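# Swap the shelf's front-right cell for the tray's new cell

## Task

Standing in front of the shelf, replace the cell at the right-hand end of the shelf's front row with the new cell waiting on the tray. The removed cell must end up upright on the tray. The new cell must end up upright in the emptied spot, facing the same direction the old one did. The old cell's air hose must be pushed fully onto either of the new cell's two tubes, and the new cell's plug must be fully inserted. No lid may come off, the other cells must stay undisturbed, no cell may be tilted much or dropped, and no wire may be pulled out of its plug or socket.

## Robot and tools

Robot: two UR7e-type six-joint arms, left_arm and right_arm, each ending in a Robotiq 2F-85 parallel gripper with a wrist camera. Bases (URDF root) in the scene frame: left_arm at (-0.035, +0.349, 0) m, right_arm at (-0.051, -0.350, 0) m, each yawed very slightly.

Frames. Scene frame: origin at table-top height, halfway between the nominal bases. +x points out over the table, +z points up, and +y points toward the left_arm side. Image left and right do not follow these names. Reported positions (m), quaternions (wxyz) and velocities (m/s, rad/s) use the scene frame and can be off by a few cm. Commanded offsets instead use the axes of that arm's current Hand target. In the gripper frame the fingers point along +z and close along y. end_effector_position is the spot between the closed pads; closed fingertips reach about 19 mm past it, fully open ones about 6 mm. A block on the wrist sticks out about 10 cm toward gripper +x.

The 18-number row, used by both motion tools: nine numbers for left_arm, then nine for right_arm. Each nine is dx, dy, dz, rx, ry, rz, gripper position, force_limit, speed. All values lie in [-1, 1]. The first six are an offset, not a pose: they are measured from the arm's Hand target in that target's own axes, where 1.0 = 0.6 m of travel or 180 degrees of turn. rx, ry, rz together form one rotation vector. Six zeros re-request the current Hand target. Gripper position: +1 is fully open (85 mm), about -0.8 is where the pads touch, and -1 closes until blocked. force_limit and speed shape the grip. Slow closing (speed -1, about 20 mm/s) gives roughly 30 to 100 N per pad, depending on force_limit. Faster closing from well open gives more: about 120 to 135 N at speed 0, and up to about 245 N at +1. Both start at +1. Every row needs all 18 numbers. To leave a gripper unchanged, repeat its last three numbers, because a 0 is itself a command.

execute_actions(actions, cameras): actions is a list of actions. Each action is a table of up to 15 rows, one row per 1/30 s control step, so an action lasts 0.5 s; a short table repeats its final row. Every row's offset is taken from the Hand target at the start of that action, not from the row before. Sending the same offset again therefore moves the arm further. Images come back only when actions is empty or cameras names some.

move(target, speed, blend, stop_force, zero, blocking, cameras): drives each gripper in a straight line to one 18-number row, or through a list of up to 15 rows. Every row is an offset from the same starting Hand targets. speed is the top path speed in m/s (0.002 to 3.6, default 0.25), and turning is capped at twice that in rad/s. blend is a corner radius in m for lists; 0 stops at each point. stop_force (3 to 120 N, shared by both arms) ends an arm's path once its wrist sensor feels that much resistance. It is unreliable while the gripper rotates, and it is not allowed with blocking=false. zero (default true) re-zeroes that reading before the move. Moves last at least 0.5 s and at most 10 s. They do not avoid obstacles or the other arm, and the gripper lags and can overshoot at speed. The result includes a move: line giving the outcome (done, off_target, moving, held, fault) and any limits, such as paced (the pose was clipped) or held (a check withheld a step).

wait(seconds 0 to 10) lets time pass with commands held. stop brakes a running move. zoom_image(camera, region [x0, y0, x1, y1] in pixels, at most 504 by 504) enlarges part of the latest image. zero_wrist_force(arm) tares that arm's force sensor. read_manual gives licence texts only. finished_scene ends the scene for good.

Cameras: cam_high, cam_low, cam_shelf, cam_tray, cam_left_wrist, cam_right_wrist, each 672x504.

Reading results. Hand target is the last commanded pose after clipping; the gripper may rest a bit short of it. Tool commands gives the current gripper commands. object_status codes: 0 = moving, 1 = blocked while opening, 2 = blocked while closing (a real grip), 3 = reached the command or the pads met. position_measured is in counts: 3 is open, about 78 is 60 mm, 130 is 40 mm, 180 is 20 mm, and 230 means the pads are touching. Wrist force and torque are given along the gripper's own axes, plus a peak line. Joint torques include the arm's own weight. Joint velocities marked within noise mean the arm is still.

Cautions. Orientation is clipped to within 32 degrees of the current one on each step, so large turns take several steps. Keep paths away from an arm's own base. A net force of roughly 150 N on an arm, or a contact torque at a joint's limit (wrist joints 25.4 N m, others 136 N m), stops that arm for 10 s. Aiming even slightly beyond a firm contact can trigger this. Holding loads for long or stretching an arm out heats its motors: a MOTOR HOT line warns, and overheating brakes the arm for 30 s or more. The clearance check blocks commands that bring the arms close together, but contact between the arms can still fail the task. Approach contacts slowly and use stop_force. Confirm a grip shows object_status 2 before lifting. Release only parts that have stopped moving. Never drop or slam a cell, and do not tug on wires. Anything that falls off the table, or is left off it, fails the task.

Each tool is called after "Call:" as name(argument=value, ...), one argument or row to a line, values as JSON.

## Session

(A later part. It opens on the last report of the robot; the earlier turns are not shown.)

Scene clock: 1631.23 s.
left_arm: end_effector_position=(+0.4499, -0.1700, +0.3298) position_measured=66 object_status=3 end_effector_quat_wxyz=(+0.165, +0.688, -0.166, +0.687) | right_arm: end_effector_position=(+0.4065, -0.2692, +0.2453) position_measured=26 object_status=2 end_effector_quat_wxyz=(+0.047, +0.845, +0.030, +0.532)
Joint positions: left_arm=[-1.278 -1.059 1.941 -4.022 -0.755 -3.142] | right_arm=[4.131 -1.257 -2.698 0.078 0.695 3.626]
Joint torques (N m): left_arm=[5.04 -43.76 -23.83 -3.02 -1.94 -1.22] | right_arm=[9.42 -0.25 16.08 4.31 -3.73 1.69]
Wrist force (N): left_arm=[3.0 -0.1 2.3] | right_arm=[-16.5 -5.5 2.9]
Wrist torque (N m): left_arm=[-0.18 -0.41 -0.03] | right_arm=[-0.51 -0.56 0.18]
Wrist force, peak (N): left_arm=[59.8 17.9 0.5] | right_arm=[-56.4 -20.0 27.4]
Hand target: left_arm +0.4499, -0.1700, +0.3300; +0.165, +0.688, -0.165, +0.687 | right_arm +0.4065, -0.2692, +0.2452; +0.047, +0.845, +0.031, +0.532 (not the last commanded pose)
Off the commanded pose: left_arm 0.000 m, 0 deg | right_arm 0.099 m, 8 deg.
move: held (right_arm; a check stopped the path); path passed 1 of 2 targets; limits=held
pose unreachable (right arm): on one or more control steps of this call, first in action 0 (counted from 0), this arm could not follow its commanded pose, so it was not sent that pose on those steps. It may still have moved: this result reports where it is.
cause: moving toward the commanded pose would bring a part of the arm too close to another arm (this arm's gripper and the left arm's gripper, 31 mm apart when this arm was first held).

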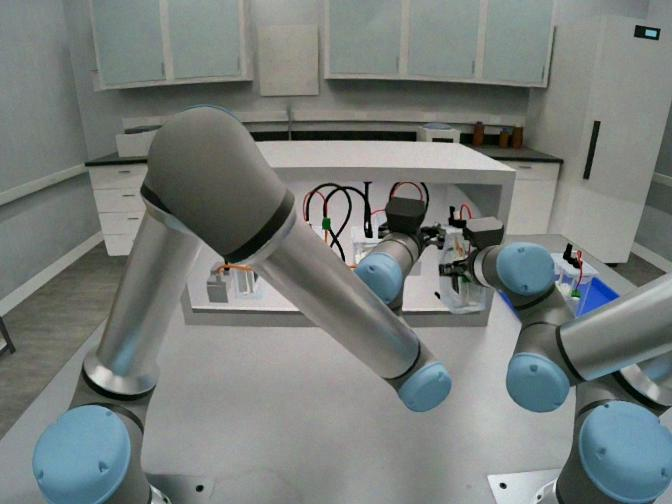

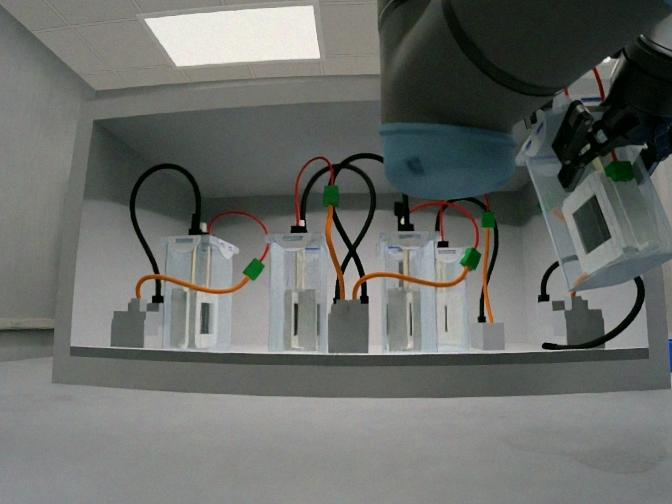

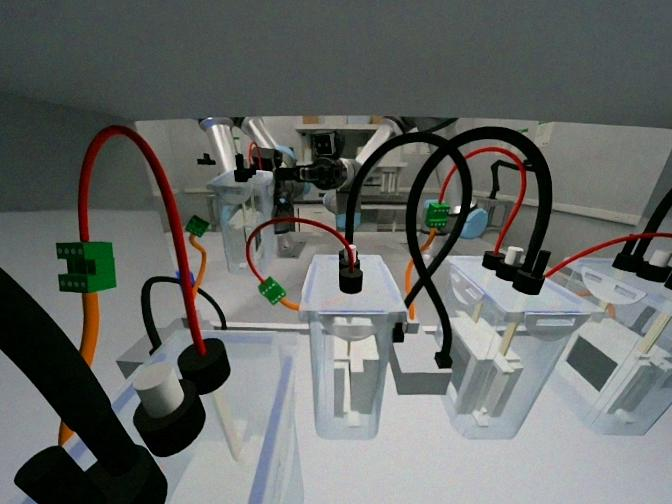

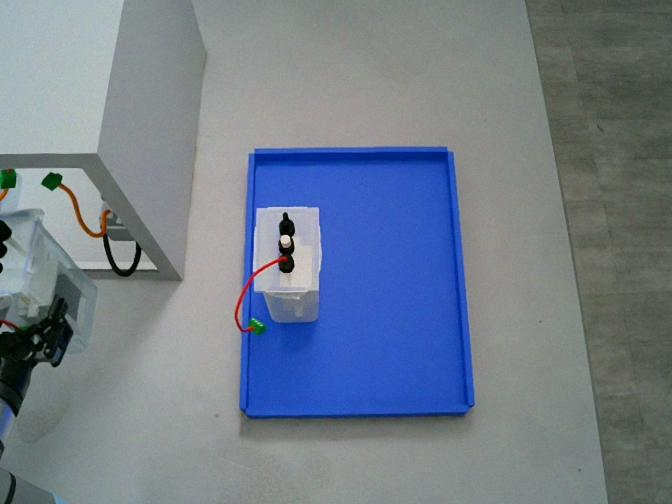

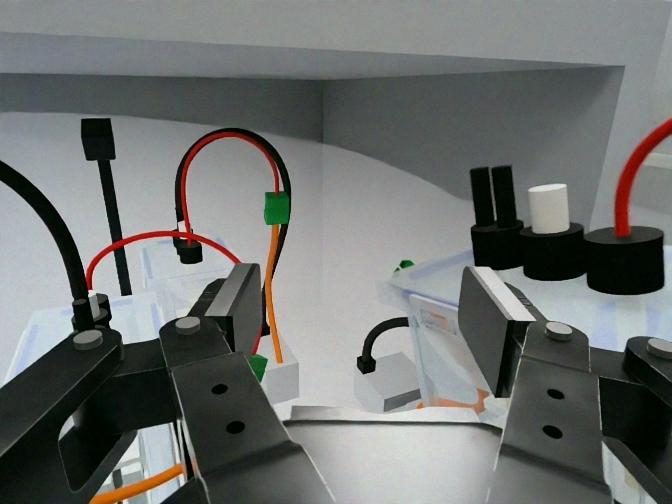

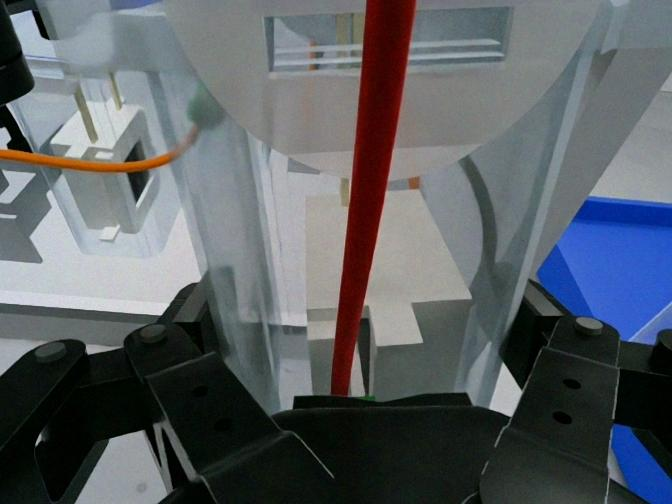

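Call:
move(
  target=[0,-0.178,-0.091,0,0,0,0.5,-0.2,-0.5,0,0,0,0,0,0,-1,0.8,-1],
  speed=0.12,
  cameras=["cam_low","cam_high","cam_right_wrist"],
)

Scene clock: 1636.93 s.
left_arm: end_effector_position=(+0.4499, -0.0501, +0.3301) position_measured=66 object_status=3 end_effector_quat_wxyz=(+0.165, +0.688, -0.165, +0.687) | right_arm: end_effector_position=(+0.4065, -0.2692, +0.2452) position_measured=26 object_status=2 end_effector_quat_wxyz=(+0.047, +0.845, +0.031, +0.532)
Joint positions: left_arm=[-1.183 -1.219 2.224 -4.146 -0.85 -3.142] | right_arm=[4.131 -1.257 -2.699 0.078 0.695 3.626]
Joint torques (N m): left_arm=[-5.2 -27.19 -9.64 -1.02 1.66 0.77] | right_arm=[8.83 -0.63 14.74 4.19 -4.57 2.26]
Wrist force (N): left_arm=[3.0 0.3 2.3] | right_arm=[-13.8 -5.3 3.9]
Wrist torque (N m): left_arm=[-0.10 -0.39 -0.03] | right_arm=[-0.50 -0.41 0.16]
Wrist force, peak (N): left_arm=[3.3 1.0 3.1] | right_arm=[-15.6 -5.4 3.2]
Hand target: left_arm +0.4499, -0.0501, +0.3300; +0.165, +0.688, -0.165, +0.687 | right_arm +0.4065, -0.2692, +0.2452; +0.047, +0.845, +0.031, +0.532
Off the commanded pose: left_arm 0.000 m, 0 deg | right_arm 0.000 m, 0 deg.
move: done
Images, in order (width x height): cam_high 672x504, cam_low 672x504, cam_right_wrist 672x504.

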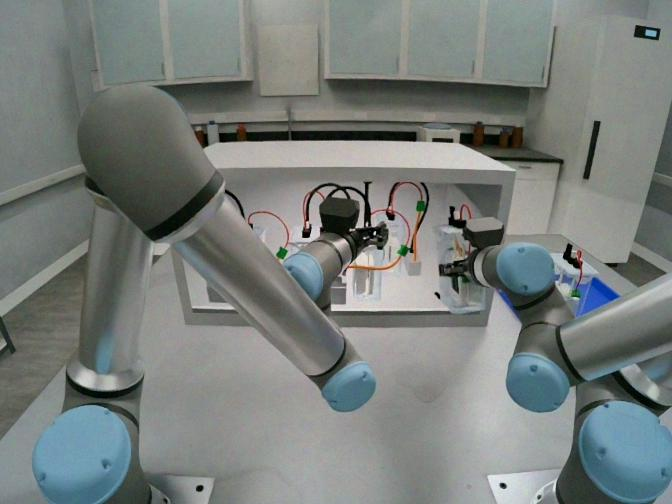

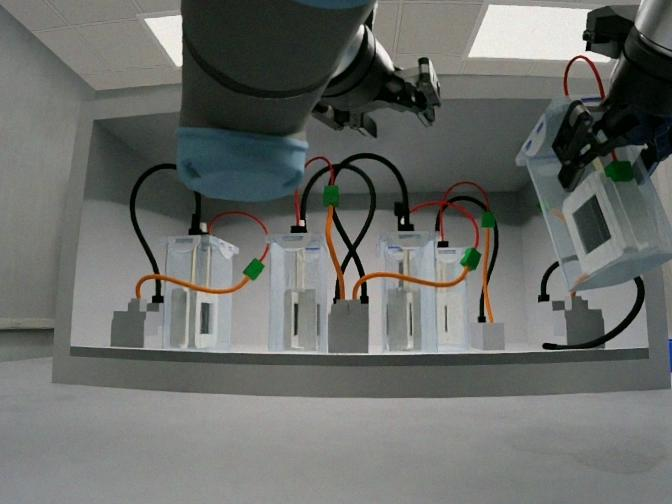

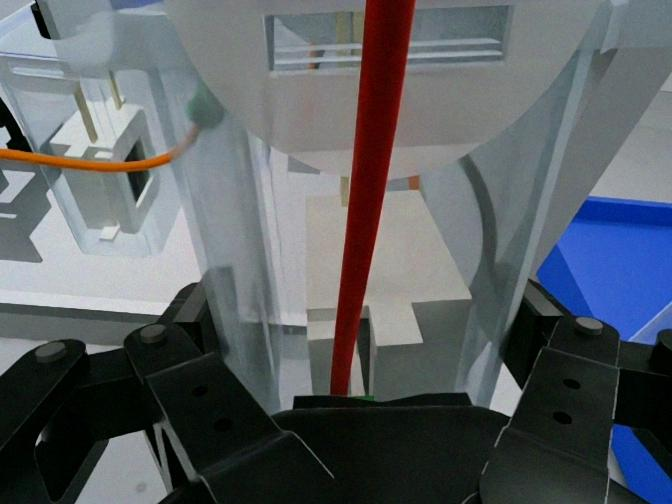

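Call:
move(
  target=[0,0,0,0,0,0,0.5,-0.2,-0.5,-0.0525,0.0248,0.0715,0.0124,0.0479,0.0337,-1,0.8,-1],
  speed=0.12,
  cameras=["cam_low","cam_shelf","cam_right_wrist","cam_left_wrist"],
)

Call:
zoom_image(
  camera="cam_low",
  region=[500, 130, 672, 380],
)

Scene clock: 1647.47 s.
left_arm: end_effector_position=(+0.4499, -0.0501, +0.3300) position_measured=66 object_status=3 end_effector_quat_wxyz=(+0.165, +0.688, -0.165, +0.687) | right_arm: end_effector_position=(+0.4316, -0.2891, +0.2002) position_measured=26 object_status=2 end_effector_quat_wxyz=(+0.000, +0.804, +0.000, +0.595)
Joint positions: left_arm=[-1.183 -1.219 2.224 -4.146 -0.85 -3.142] | right_arm=[3.991 -1.835 -2.74 1.01 0.79 3.45]
Joint torques (N m): left_arm=[-10.17 -32.9 -5.14 -3.13 -0.89 0.28] | right_arm=[3.9 14.26 -0.91 7.57 -2.53 1.75]
Wrist force (N): left_arm=[2.8 0.1 2.2] | right_arm=[-15.7 -3.1 1.4]
Wrist torque (N m): left_arm=[-0.13 -0.36 -0.03] | right_arm=[-0.55 -0.37 0.06]
Wrist force, peak (N): left_arm=[3.2 0.4 2.5] | right_arm=[-17.2 -2.1 3.1]
Hand target: left_arm +0.4499, -0.0501, +0.3300; +0.165, +0.688, -0.165, +0.687 | right_arm +0.4316, -0.2891, +0.2002; +0.000, +0.804, +0.000, +0.595
Off the commanded pose: left_arm 0.000 m, 0 deg | right_arm 0.000 m, 0 deg.
move: done
Images, in order (width x height): cam_low 672x504, cam_shelf 672x504, cam_left_wrist 672x504, cam_right_wrist 672x504.

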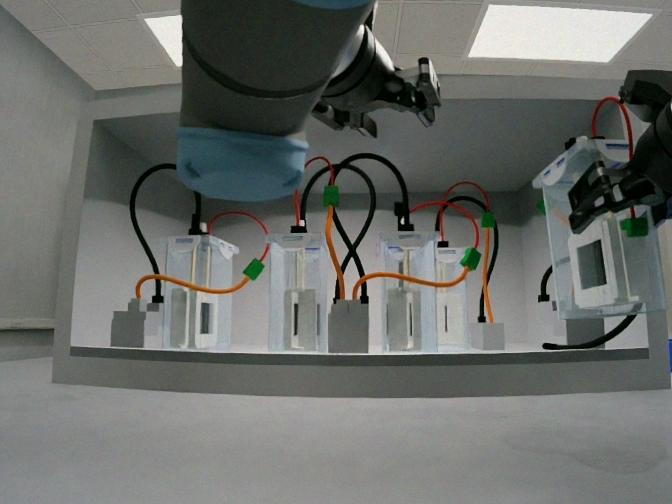

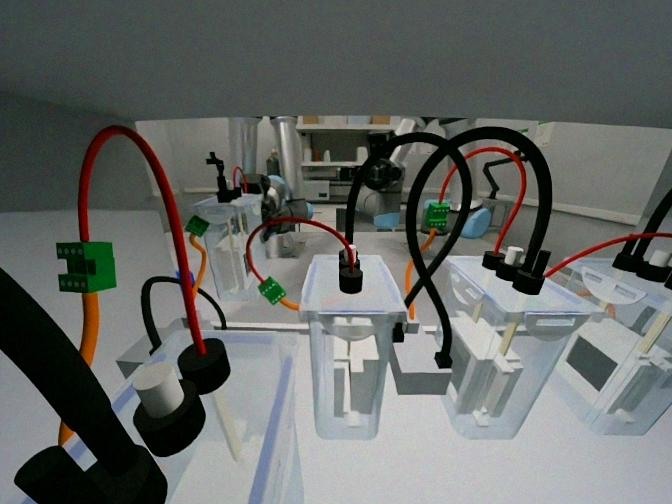

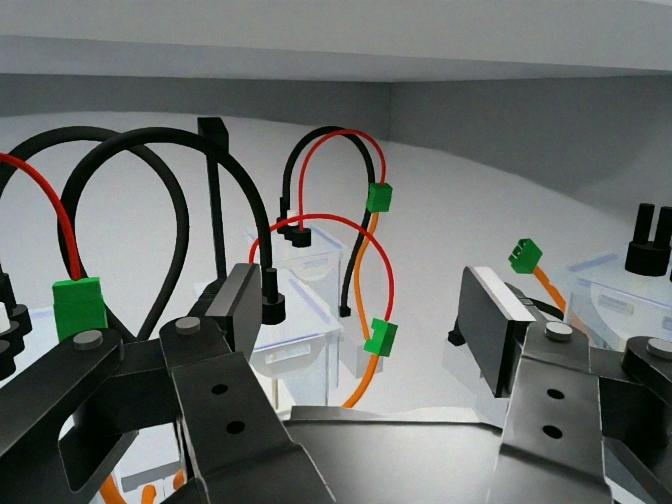

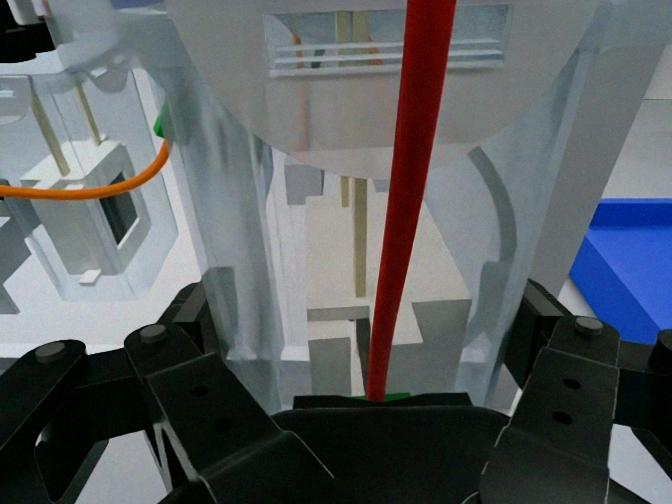

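Scaled by 2.016 from the camera's 672x504 image, which has a finer 960x720 frame.

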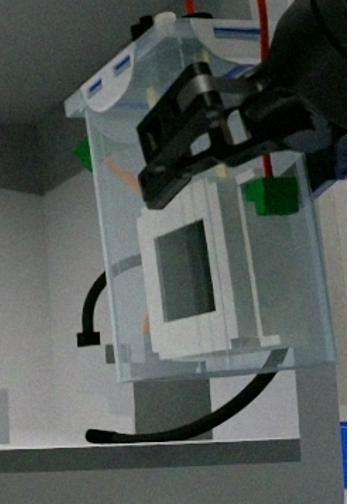

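Call:
move(
  target=[0,0,0,0,0,0,0.5,-0.2,-0.5,-0.1434,-0.05,0.0438,0,0,0,-1,0.8,-1],
  speed=0.08,
  cameras=["cam_low","cam_tray"],
)

Call:
move(
  target=[0,0,0,0,0,0,0.5,-0.2,-0.5,-0.056,0,0.017,0,0,0,-1,0.8,-1],
  speed=0.02,
  stop_force=6,
  cameras=["cam_low","cam_right_wrist"],
)

Call:
zoom_image(
  camera="cam_low",
  region=[500, 200, 672, 420],
)

Scene clock: 1654.67 s.
left_arm: end_effector_position=(+0.4499, -0.0501, +0.3300) position_measured=66 object_status=3 end_effector_quat_wxyz=(+0.165, +0.688, -0.165, +0.687) | right_arm: end_effector_position=(+0.4316, -0.2590, +0.1103) position_measured=26 object_status=2 end_effector_quat_wxyz=(+0.000, +0.804, +0.000, +0.595)
Joint positions: left_arm=[-1.183 -1.219 2.224 -4.146 -0.85 -3.142] | right_arm=[4.083 -2.338 -2.694 1.425 0.707 3.508]
Joint torques (N m): left_arm=[-10.29 -32.78 -5.62 -2.95 -0.15 -0.31] | right_arm=[-8.2 25.39 -14.62 5.08 -0.77 -1.33]
Wrist force (N): left_arm=[3.0 0.0 2.4] | right_arm=[-14.9 -3.2 1.7]
Wrist torque (N m): left_arm=[-0.14 -0.40 -0.03] | right_arm=[-0.53 -0.40 0.10]
Wrist force, peak (N): left_arm=[3.4 0.1 2.4] | right_arm=[-18.1 -4.4 2.4]
Hand target: left_arm +0.4499, -0.0501, +0.3300; +0.165, +0.688, -0.165, +0.687 | right_arm +0.4316, -0.2590, +0.1102; +0.000, +0.804, +0.000, +0.595
Off the commanded pose: left_arm 0.000 m, 0 deg | right_arm 0.000 m, 0 deg.
move: done
Images, in order (width x height): cam_low 672x504, cam_tray 672x504.

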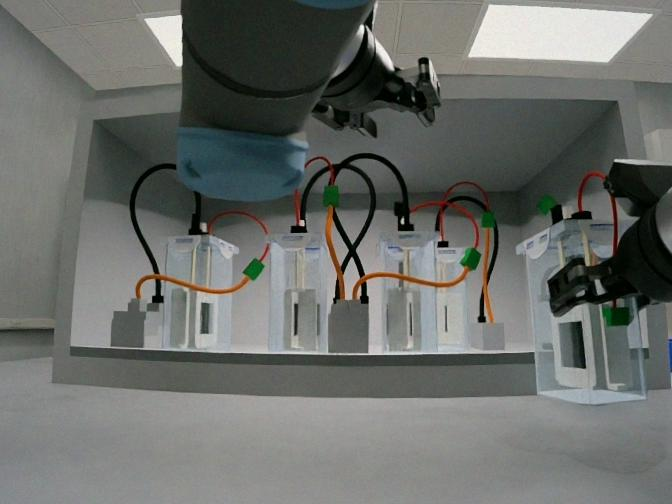

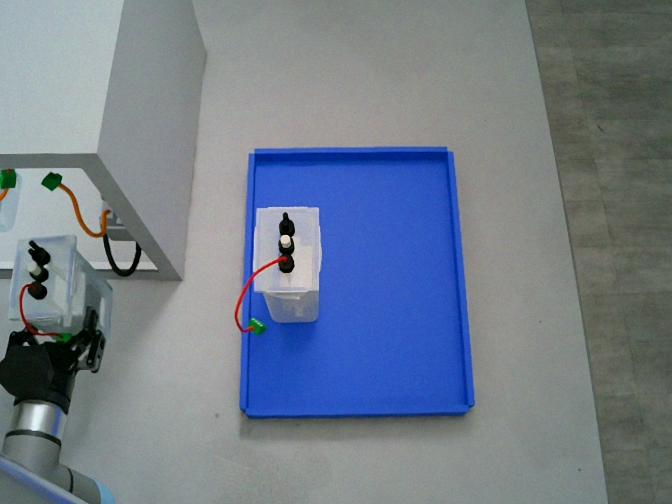

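Scene clock: 1655.87 s.
left_arm: end_effector_position=(+0.4499, -0.0501, +0.3300) position_measured=66 object_status=3 end_effector_quat_wxyz=(+0.165, +0.688, -0.165, +0.687) | right_arm: end_effector_position=(+0.4316, -0.2591, +0.1049) position_measured=26 object_status=2 end_effector_quat_wxyz=(+0.000, +0.804, +0.000, +0.595)
Joint positions: left_arm=[-1.183 -1.219 2.224 -4.146 -0.85 -3.142] | right_arm=[4.083 -2.365 -2.69 1.447 0.707 3.508]
Joint torques (N m): left_arm=[-10.48 -32.88 -5.11 -2.79 -0.05 -0.44] | right_arm=[-7.27 21.58 -15.38 6.68 -1.41 -2]
Wrist force (N): left_arm=[2.9 0.3 2.3] | right_arm=[-11.7 -4.1 0.0]
Wrist torque (N m): left_arm=[-0.11 -0.38 -0.03] | right_arm=[-0.44 -0.16 0.24]
Wrist force, peak (N): left_arm=[3.1 0.1 2.6] | right_arm=[-15.5 -3.6 1.4]
Hand target: left_arm +0.4499, -0.0501, +0.3300; +0.165, +0.688, -0.165, +0.687 | right_arm +0.4316, -0.2591, +0.1049; +0.000, +0.804, +0.000, +0.595 (not the last commanded pose)
Off the commanded pose: left_arm 0.000 m, 0 deg | right_arm 0.030 m, 0 deg.
move: contact (right_arm)
Images, in order (width x height): cam_low 672x504, cam_right_wrist 672x504.

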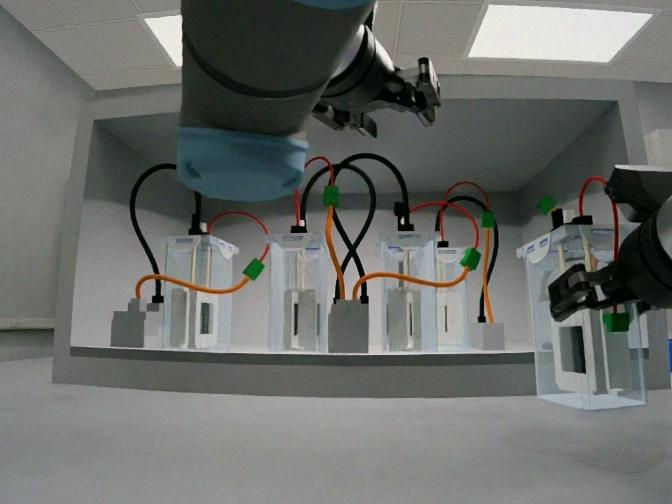

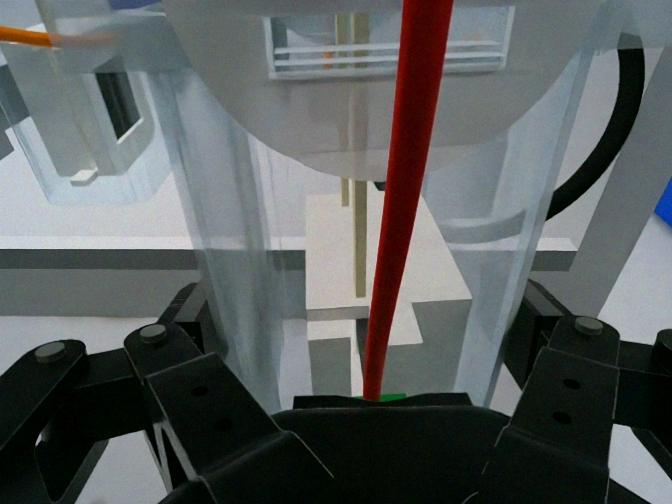

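Scaled by 2.291 from the camera's 672x504 image, which has a finer 960x720 frame.

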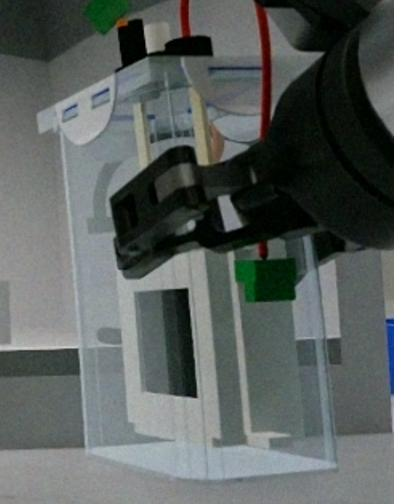

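Call:
move(
  target=[0,0,0,0,0,0,0.5,-0.2,-0.5,-0.016,0,0.005,0,0,0,-1,0.8,-1],
  speed=0.01,
  stop_force=8,
  zero=false,
  cameras=["cam_low","cam_right_wrist"],
)

Call:
zoom_image(
  camera="cam_low",
  region=[500, 200, 672, 420],
)

Scene clock: 1661.73 s.
left_arm: end_effector_position=(+0.4499, -0.0501, +0.3300) position_measured=66 object_status=3 end_effector_quat_wxyz=(+0.165, +0.688, -0.165, +0.687) | right_arm: end_effector_position=(+0.4315, -0.2592, +0.1044) position_measured=26 object_status=2 end_effector_quat_wxyz=(+0.000, +0.804, +0.000, +0.595)
Joint positions: left_arm=[-1.183 -1.219 2.224 -4.146 -0.85 -3.142] | right_arm=[4.083 -2.368 -2.689 1.449 0.707 3.508]
Joint torques (N m): left_arm=[-10.27 -32.46 -4.79 -2.88 0.64 -0.87] | right_arm=[-5.88 44.8 -16.76 5.19 -1.1 -1.82]
Wrist force (N): left_arm=[3.1 0.1 2.5] | right_arm=[-10.1 -4.0 0.6]
Wrist torque (N m): left_arm=[-0.13 -0.40 -0.03] | right_arm=[-0.43 0.02 0.30]
Wrist force, peak (N): left_arm=[3.2 0.2 2.6] | right_arm=[-11.7 -4.2 0.0]
Hand target: left_arm +0.4499, -0.0501, +0.3300; +0.165, +0.688, -0.165, +0.687 | right_arm +0.4315, -0.2591, +0.1044; +0.000, +0.804, +0.000, +0.595 (not the last commanded pose)
Off the commanded pose: left_arm 0.000 m, 0 deg | right_arm 0.010 m, 0 deg.
move: contact (right_arm)
Images, in order (width x height): cam_low 672x504, cam_right_wrist 672x504.

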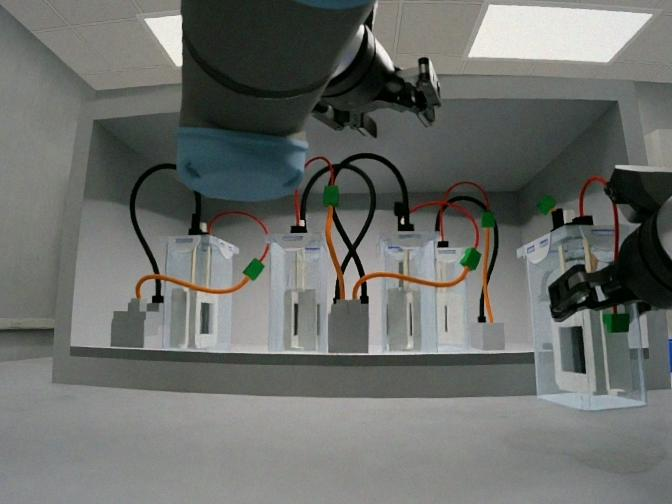

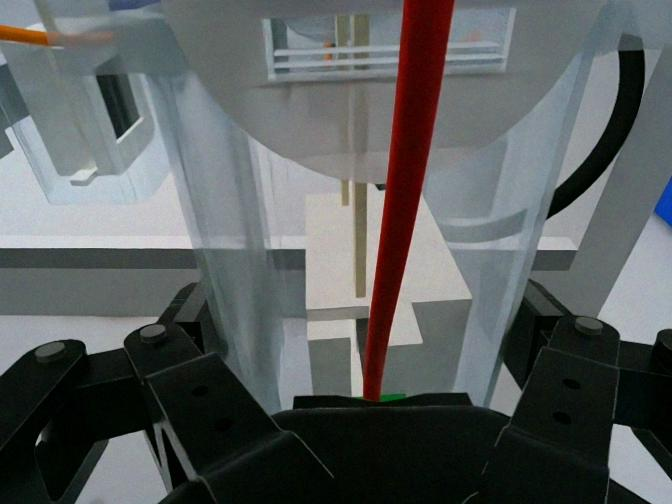

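Scaled by 2.291 from the camera's 672x504 image, which has a finer 960x720 frame.

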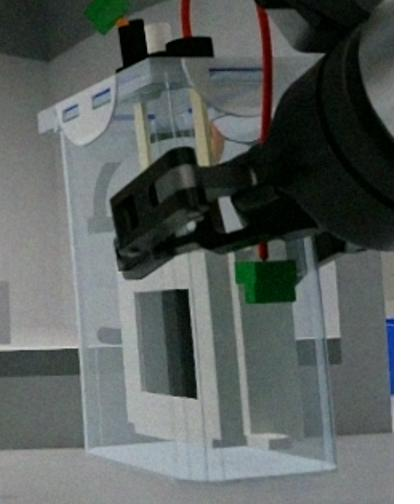

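Call:
move(
  target=[0,0,0,0,0,0,0.5,-0.2,-0.5,0,0,0,0,0.0111,0,-1,0.8,-1],
  speed=0.02,
)

Call:
move(
  target=[0,0,0,0,0,0,0.5,-0.2,-0.5,-0.024,0,0.0065,0,0,0,-1,0.8,-1],
  speed=0.01,
  stop_force=8,
  cameras=["cam_low","cam_right_wrist"],
)

Call:
zoom_image(
  camera="cam_low",
  region=[500, 200, 672, 420],
)

Scene clock: 1667.67 s.
left_arm: end_effector_position=(+0.4499, -0.0501, +0.3300) position_measured=66 object_status=3 end_effector_quat_wxyz=(+0.165, +0.688, -0.165, +0.687) | right_arm: end_effector_position=(+0.4315, -0.2591, +0.1044) position_measured=26 object_status=2 end_effector_quat_wxyz=(+0.000, +0.793, +0.000, +0.609) end_effector_velocity=(+0.000, +0.000, +0.000) end_effector_angular_velocity=(+0.000, +0.002, +0.000)
Joint positions: left_arm=[-1.183 -1.219 2.224 -4.146 -0.85 -3.142] | right_arm=[4.092 -2.418 -2.675 1.531 0.687 3.475]
Joint velocities: left_arm=[within noise] | right_arm=[0 0.002 0 -0.005 0.001 0.002]
Joint torques (N m): left_arm=[-10.23 -32.32 -5.48 -2.7 1.28 -1.16] | right_arm=[-1.03 47.06 -5.75 3.43 -1.01 2.11]
Wrist force (N): left_arm=[3.0 0.1 2.2] | right_arm=[-15.5 -3.0 0.7]
Wrist torque (N m): left_arm=[-0.14 -0.39 -0.03] | right_arm=[-0.51 -0.42 0.12]
Wrist force, peak (N): left_arm=[3.3 0.1 2.5] | right_arm=[-15.8 -3.2 0.7]
Hand target: left_arm +0.4499, -0.0501, +0.3300; +0.165, +0.688, -0.165, +0.687 | right_arm +0.4315, -0.2591, +0.1044; +0.000, +0.793, +0.000, +0.609
Off the commanded pose: left_arm 0.000 m, 0 deg | right_arm 0.000 m, 0 deg.
move: done

Scene clock: 1668.83 s.
left_arm: end_effector_position=(+0.4499, -0.0501, +0.3300) position_measured=66 object_status=3 end_effector_quat_wxyz=(+0.165, +0.688, -0.165, +0.687) | right_arm: end_effector_position=(+0.4315, -0.2591, +0.1019) position_measured=26 object_status=2 end_effector_quat_wxyz=(+0.000, +0.793, +0.000, +0.609)
Joint positions: left_arm=[-1.183 -1.219 2.224 -4.146 -0.85 -3.142] | right_arm=[4.092 -2.429 -2.672 1.54 0.687 3.475]
Joint torques (N m): left_arm=[-9.94 -32.44 -5.84 -2.64 1.62 -1.21] | right_arm=[0.59 44.15 -17.54 5.12 -0.65 1.09]
Wrist force (N): left_arm=[2.9 0.1 2.4] | right_arm=[-10.5 -4.1 -0.2]
Wrist torque (N m): left_arm=[-0.13 -0.38 -0.03] | right_arm=[-0.39 -0.05 0.37]
Wrist force, peak (N): left_arm=[3.4 0.1 2.6] | right_arm=[-15.6 -3.1 0.7]
Hand target: left_arm +0.4499, -0.0501, +0.3300; +0.165, +0.688, -0.165, +0.687 | right_arm +0.4315, -0.2591, +0.1019; +0.000, +0.793, +0.000, +0.609 (not the last commanded pose)
Off the commanded pose: left_arm 0.000 m, 0 deg | right_arm 0.012 m, 0 deg.
move: contact (right_arm)
Images, in order (width x height): cam_low 672x504, cam_right_wrist 672x504.

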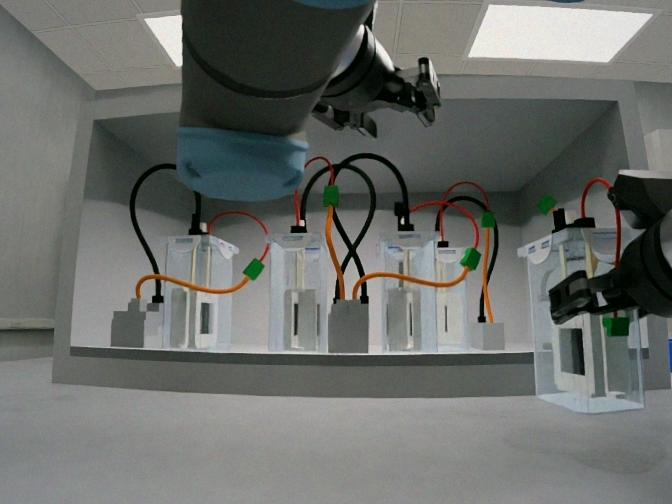

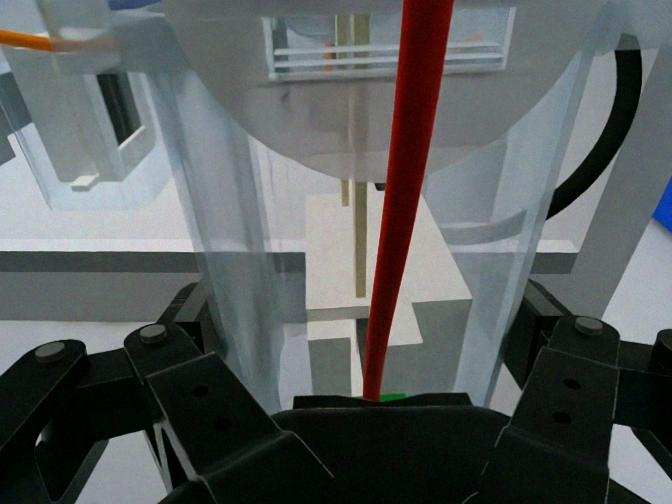

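Scaled by 2.291 from the camera's 672x504 image, which has a finer 960x720 frame.

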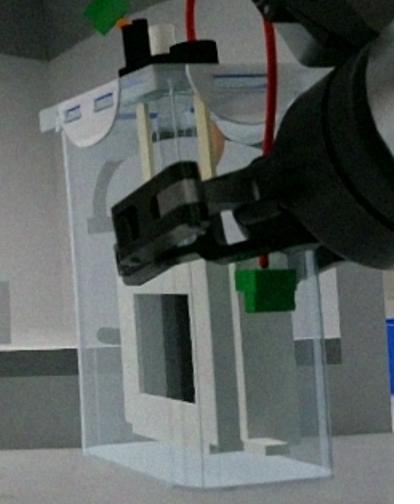

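Call:
move(
  target=[0,0,0,0,0,0,0.5,-0.2,-0.5,-0.006,0,0.0016,0,0,0,-1,0.8,-1],
  speed=0.01,
  stop_force=12,
)

Call:
move(
  target=[0,0,0,0,0,0,0.5,-0.2,-0.5,0,0,0,0,0,0,0.95,0.8,-1],
  cameras=["cam_low","cam_right_wrist"],
)

Call:
zoom_image(
  camera="cam_low",
  region=[500, 200, 672, 420],
)

Scene clock: 1679.70 s.
left_arm: end_effector_position=(+0.4499, -0.0501, +0.3300) position_measured=66 object_status=3 end_effector_quat_wxyz=(+0.165, +0.688, -0.165, +0.687) | right_arm: end_effector_position=(+0.4314, -0.2592, +0.1013) position_measured=26 object_status=2 end_effector_quat_wxyz=(+0.000, +0.793, +0.000, +0.609)
Joint positions: left_arm=[-1.183 -1.219 2.224 -4.146 -0.85 -3.142] | right_arm=[4.092 -2.433 -2.672 1.543 0.687 3.475]
Joint torques (N m): left_arm=[-10.37 -31.76 -5.75 -2.47 1.85 -1.31] | right_arm=[8.55 40.26 -18.04 3.8 -0.69 -0.49]
Wrist force (N): left_arm=[3.1 0.2 2.5] | right_arm=[-3.5 -6.2 -3.5]
Wrist torque (N m): left_arm=[-0.12 -0.41 -0.03] | right_arm=[-0.55 -0.05 0.65]
Wrist force, peak (N): left_arm=[3.3 0.3 2.6] | right_arm=[7.9 -1.9 -9.8]
Hand target: left_arm +0.4499, -0.0501, +0.3300; +0.165, +0.688, -0.165, +0.687 | right_arm +0.4314, -0.2592, +0.1013; +0.000, +0.793, +0.000, +0.609 (not the last commanded pose)
Off the commanded pose: left_arm 0.000 m, 0 deg | right_arm 0.003 m, 0 deg.
move: contact (right_arm)

Scene clock: 1680.30 s.
left_arm: end_effector_position=(+0.4499, -0.0501, +0.3300) position_measured=66 object_status=3 end_effector_quat_wxyz=(+0.165, +0.688, -0.165, +0.687) | right_arm: end_effector_position=(+0.4314, -0.2592, +0.1013) position_measured=9 object_status=0 end_effector_quat_wxyz=(+0.000, +0.793, +0.000, +0.609)
Joint positions: left_arm=[-1.183 -1.219 2.224 -4.146 -0.85 -3.142] | right_arm=[4.092 -2.433 -2.672 1.543 0.687 3.475]
Joint torques (N m): left_arm=[-9.9 -32.72 -5.61 -2.56 1.95 -1.09] | right_arm=[7.61 41.99 -13.3 4.06 -0.74 -0.57]
Wrist force (N): left_arm=[3.0 0.4 2.4] | right_arm=[1.8 -4.6 -6.0]
Wrist torque (N m): left_arm=[-0.09 -0.39 -0.03] | right_arm=[-0.76 -0.30 0.09]
Wrist force, peak (N): left_arm=[3.3 0.2 2.6] | right_arm=[-7.3 -4.4 -2.3]
Hand target: left_arm +0.4499, -0.0501, +0.3300; +0.165, +0.688, -0.165, +0.687 | right_arm +0.4314, -0.2592, +0.1013; +0.000, +0.793, +0.000, +0.609
Off the commanded pose: left_arm 0.000 m, 0 deg | right_arm 0.000 m, 0 deg.
move: done
Images, in order (width x height): cam_low 672x504, cam_right_wrist 672x504.

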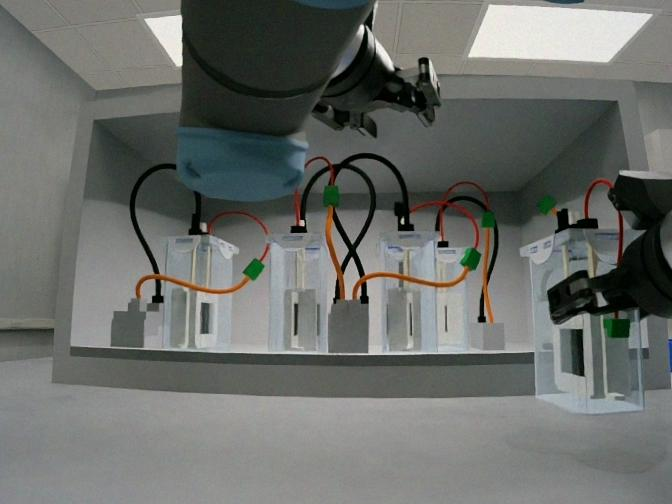

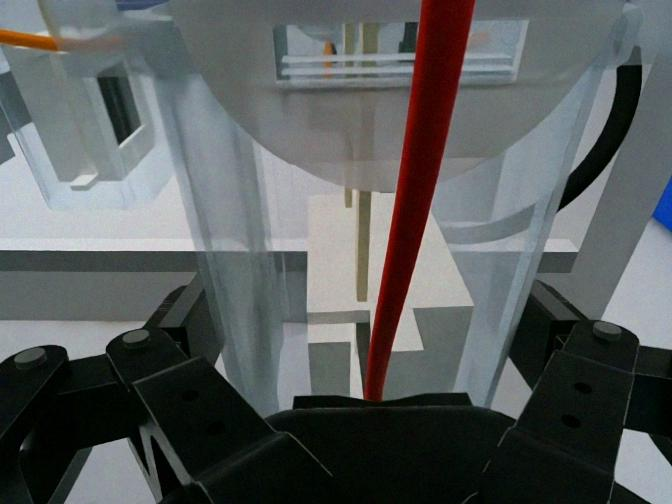

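Scaled by 2.291 from the camera's 672x504 image, which has a finer 960x720 frame.

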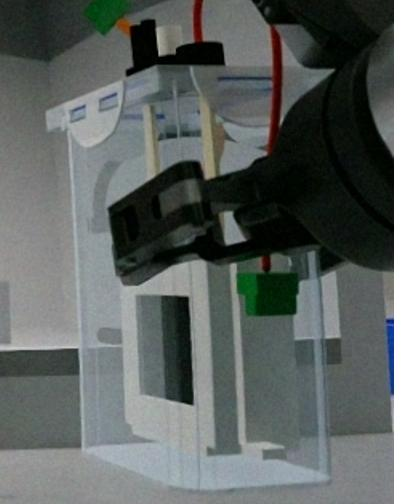

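Call:
wait(
  seconds=0.3,
  cameras=["cam_low","cam_right_wrist"],
)

Call:
zoom_image(
  camera="cam_low",
  region=[500, 200, 672, 420],
)

Scene clock: 1683.70 s.
left_arm: end_effector_position=(+0.4499, -0.0501, +0.3300) position_measured=66 object_status=3 end_effector_quat_wxyz=(+0.165, +0.688, -0.165, +0.687) | right_arm: end_effector_position=(+0.4314, -0.2592, +0.1013) position_measured=9 object_status=3 end_effector_quat_wxyz=(+0.000, +0.793, +0.000, +0.609)
Joint positions: left_arm=[-1.183 -1.219 2.224 -4.146 -0.85 -3.142] | right_arm=[4.092 -2.433 -2.672 1.543 0.687 3.475]
Joint torques (N m): left_arm=[-10.24 -32 -6.42 -2.51 1.89 -1.27] | right_arm=[6.34 41.66 1.1 4.21 -0.69 -0.48]
Wrist force (N): left_arm=[3.1 0.1 2.3] | right_arm=[1.8 -4.3 -5.9]
Wrist torque (N m): left_arm=[-0.13 -0.41 -0.03] | right_arm=[-0.71 -0.31 0.09]
Wrist force, peak (N): left_arm=[3.3 0.4 2.4] | right_arm=[2.1 -4.6 -6.0]
Hand target: left_arm +0.4499, -0.0501, +0.3300; +0.165, +0.688, -0.165, +0.687 | right_arm +0.4314, -0.2592, +0.1013; +0.000, +0.793, +0.000, +0.609
Tool commands: left_gripper/position=+0.5 left_gripper/force_limit=-0.2 left_gripper/speed=-0.5 right_gripper/position=+0.95 right_gripper/force_limit=+0.8 right_gripper/speed=-1.0
Off the commanded pose: left_arm 0.000 m, 0 deg | right_arm 0.000 m, 0 deg.
wait: 0.30 s; at rest from the start
Images, in order (width x height): cam_low 672x504, cam_right_wrist 672x504.

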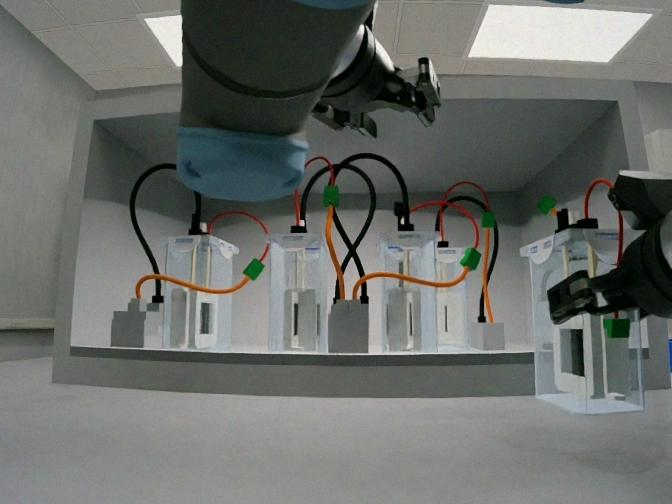

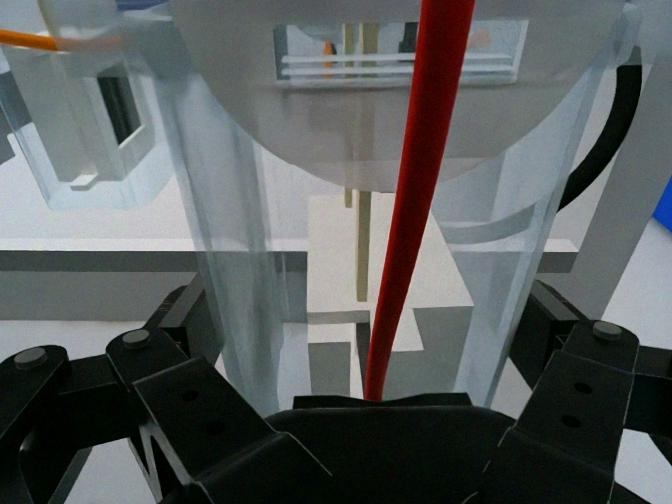

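Scaled by 2.291 from the camera's 672x504 image, which has a finer 960x720 frame.

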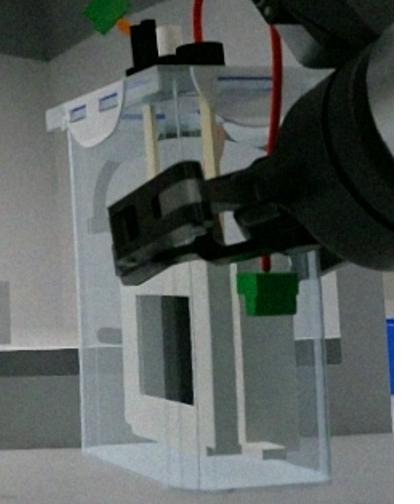

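Call:
move(
  target=[0,0,0,0,0,0,0.5,-0.2,-0.5,-0.0028,0,-0.01,0,0,0,0.95,0.8,-1],
  speed=0.01,
  cameras=["cam_low","cam_right_wrist"],
)

Call:
zoom_image(
  camera="cam_low",
  region=[500, 200, 672, 420],
)

Scene clock: 1687.57 s.
left_arm: end_effector_position=(+0.4499, -0.0501, +0.3300) position_measured=66 object_status=3 end_effector_quat_wxyz=(+0.165, +0.688, -0.165, +0.687) | right_arm: end_effector_position=(+0.4251, -0.2592, +0.1012) position_measured=9 object_status=3 end_effector_quat_wxyz=(+0.000, +0.793, +0.000, +0.609)
Joint positions: left_arm=[-1.183 -1.219 2.224 -4.146 -0.85 -3.142] | right_arm=[4.117 -2.448 -2.691 1.564 0.665 3.491]
Joint torques (N m): left_arm=[-9.83 -32.18 -6.77 -2.38 1.97 -1.22] | right_arm=[-7.84 37.49 -0.18 1.41 0.51 -1.16]
Wrist force (N): left_arm=[3.0 0.3 2.3] | right_arm=[2.0 -4.5 -5.8]
Wrist torque (N m): left_arm=[-0.11 -0.40 -0.03] | right_arm=[-0.73 -0.33 0.05]
Wrist force, peak (N): left_arm=[3.3 0.3 2.5] | right_arm=[1.9 -4.4 -6.2]
Hand target: left_arm +0.4499, -0.0501, +0.3300; +0.165, +0.688, -0.165, +0.687 | right_arm +0.4252, -0.2592, +0.1012; +0.000, +0.793, +0.000, +0.609
Off the commanded pose: left_arm 0.000 m, 0 deg | right_arm 0.000 m, 0 deg.
move: done
Images, in order (width x height): cam_low 672x504, cam_right_wrist 672x504.

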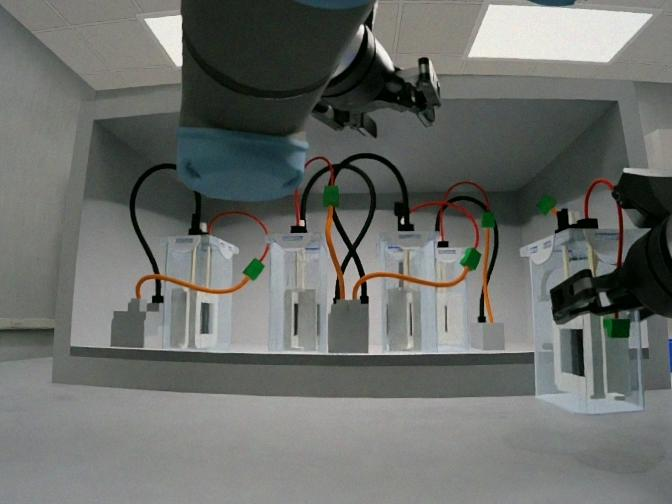

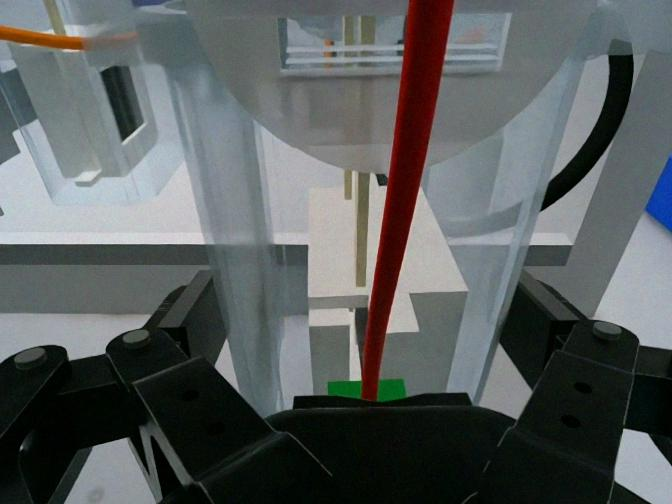

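Scaled by 2.291 from the camera's 672x504 image, which has a finer 960x720 frame.

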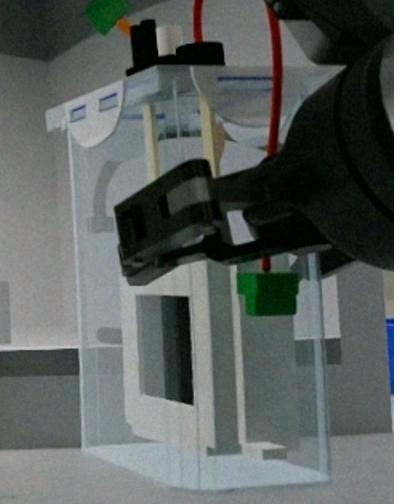

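Call:
move(
  target=[
    [0,0,0,0,0,0,0.5,-0.2,-0.5,-0.0043,0,-0.042,0,-0.0833,0,0.95,0.8,-1],
    [0,0,0,0,0,0,0.5,-0.2,-0.5,0.0085,0,-0.0972,0,-0.1667,0,0.95,0.8,-1],
  ],
  speed=0.05,
  stop_force=15,
  cameras=["cam_low","cam_right_wrist","cam_high","cam_tray"],
)

Scene clock: 1707.53 s.
left_arm: end_effector_position=(+0.4499, -0.0501, +0.3300) position_measured=66 object_status=3 end_effector_quat_wxyz=(+0.165, +0.688, -0.165, +0.687) | right_arm: end_effector_position=(+0.3702, -0.2592, +0.1212) position_measured=9 object_status=3 end_effector_quat_wxyz=(+0.000, +0.924, +0.000, +0.383)
Joint positions: left_arm=[-1.183 -1.219 2.224 -4.146 -0.85 -3.142] | right_arm=[4.073 -1.385 -2.754 -0.021 0.98 3.878]
Joint torques (N m): left_arm=[-9.43 -31.59 -7.24 -2.13 1.97 -1.19] | right_arm=[8.86 -3.36 4.23 2 -1.25 -1.97]
Wrist force (N): left_arm=[2.9 0.2 2.4] | right_arm=[3.1 -4.2 -3.8]
Wrist torque (N m): left_arm=[-0.11 -0.37 -0.03] | right_arm=[-0.63 -0.49 0.01]
Wrist force, peak (N): left_arm=[3.3 0.2 2.6] | right_arm=[2.1 -4.8 -5.9]
Hand target: left_arm +0.4499, -0.0501, +0.3300; +0.165, +0.688, -0.165, +0.687 | right_arm +0.3702, -0.2592, +0.1212; +0.000, +0.924, +0.000, +0.383
Off the commanded pose: left_arm 0.000 m, 0 deg | right_arm 0.000 m, 0 deg.
move: done
Images, in order (width x height): cam_high 672x504, cam_low 672x504, cam_tray 672x504, cam_right_wrist 672x504.

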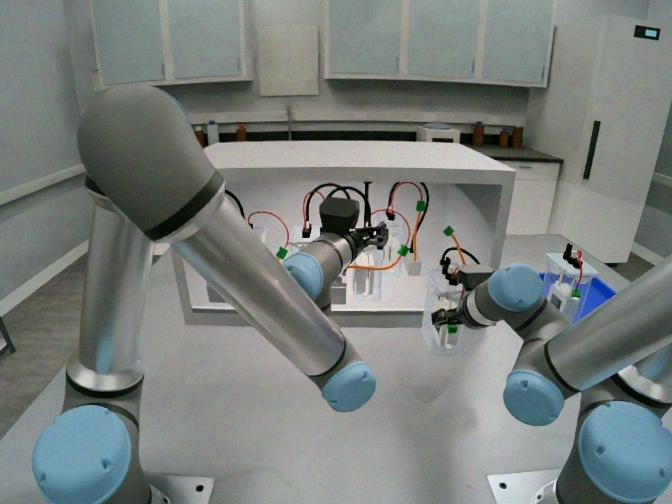

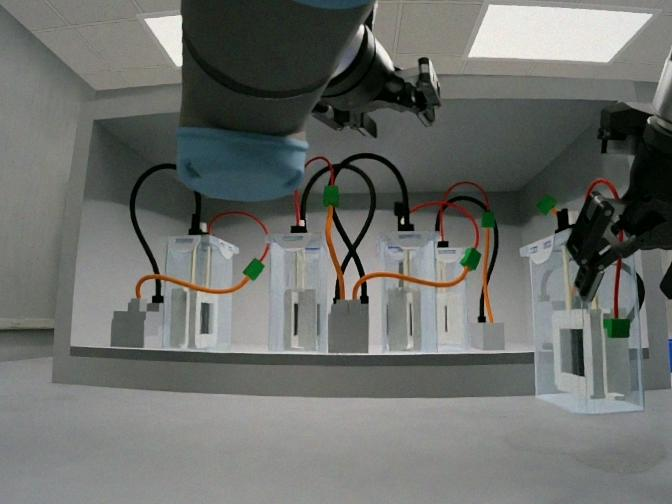

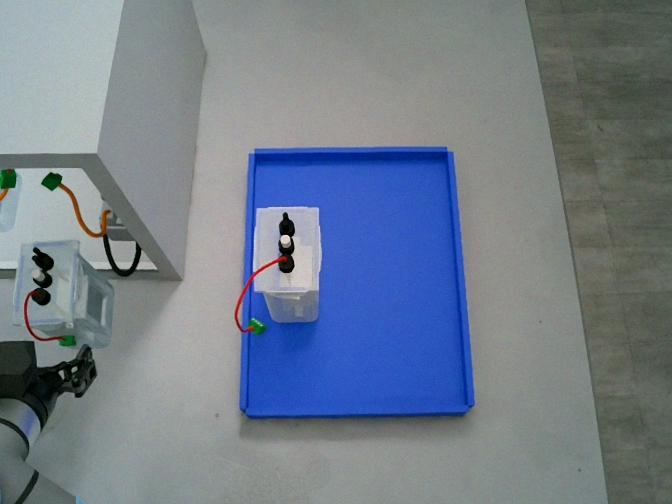

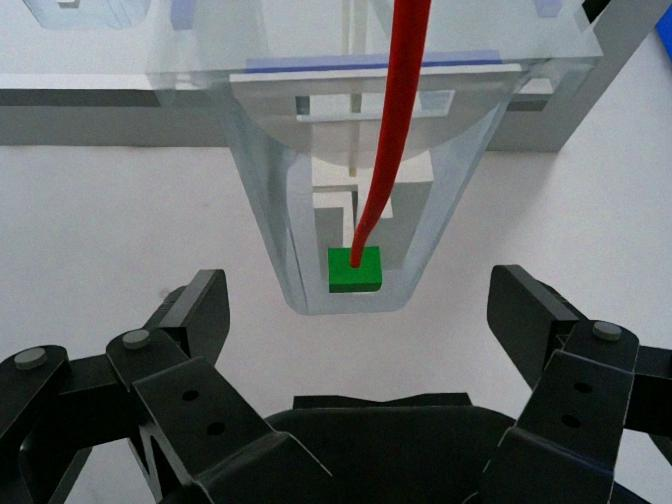

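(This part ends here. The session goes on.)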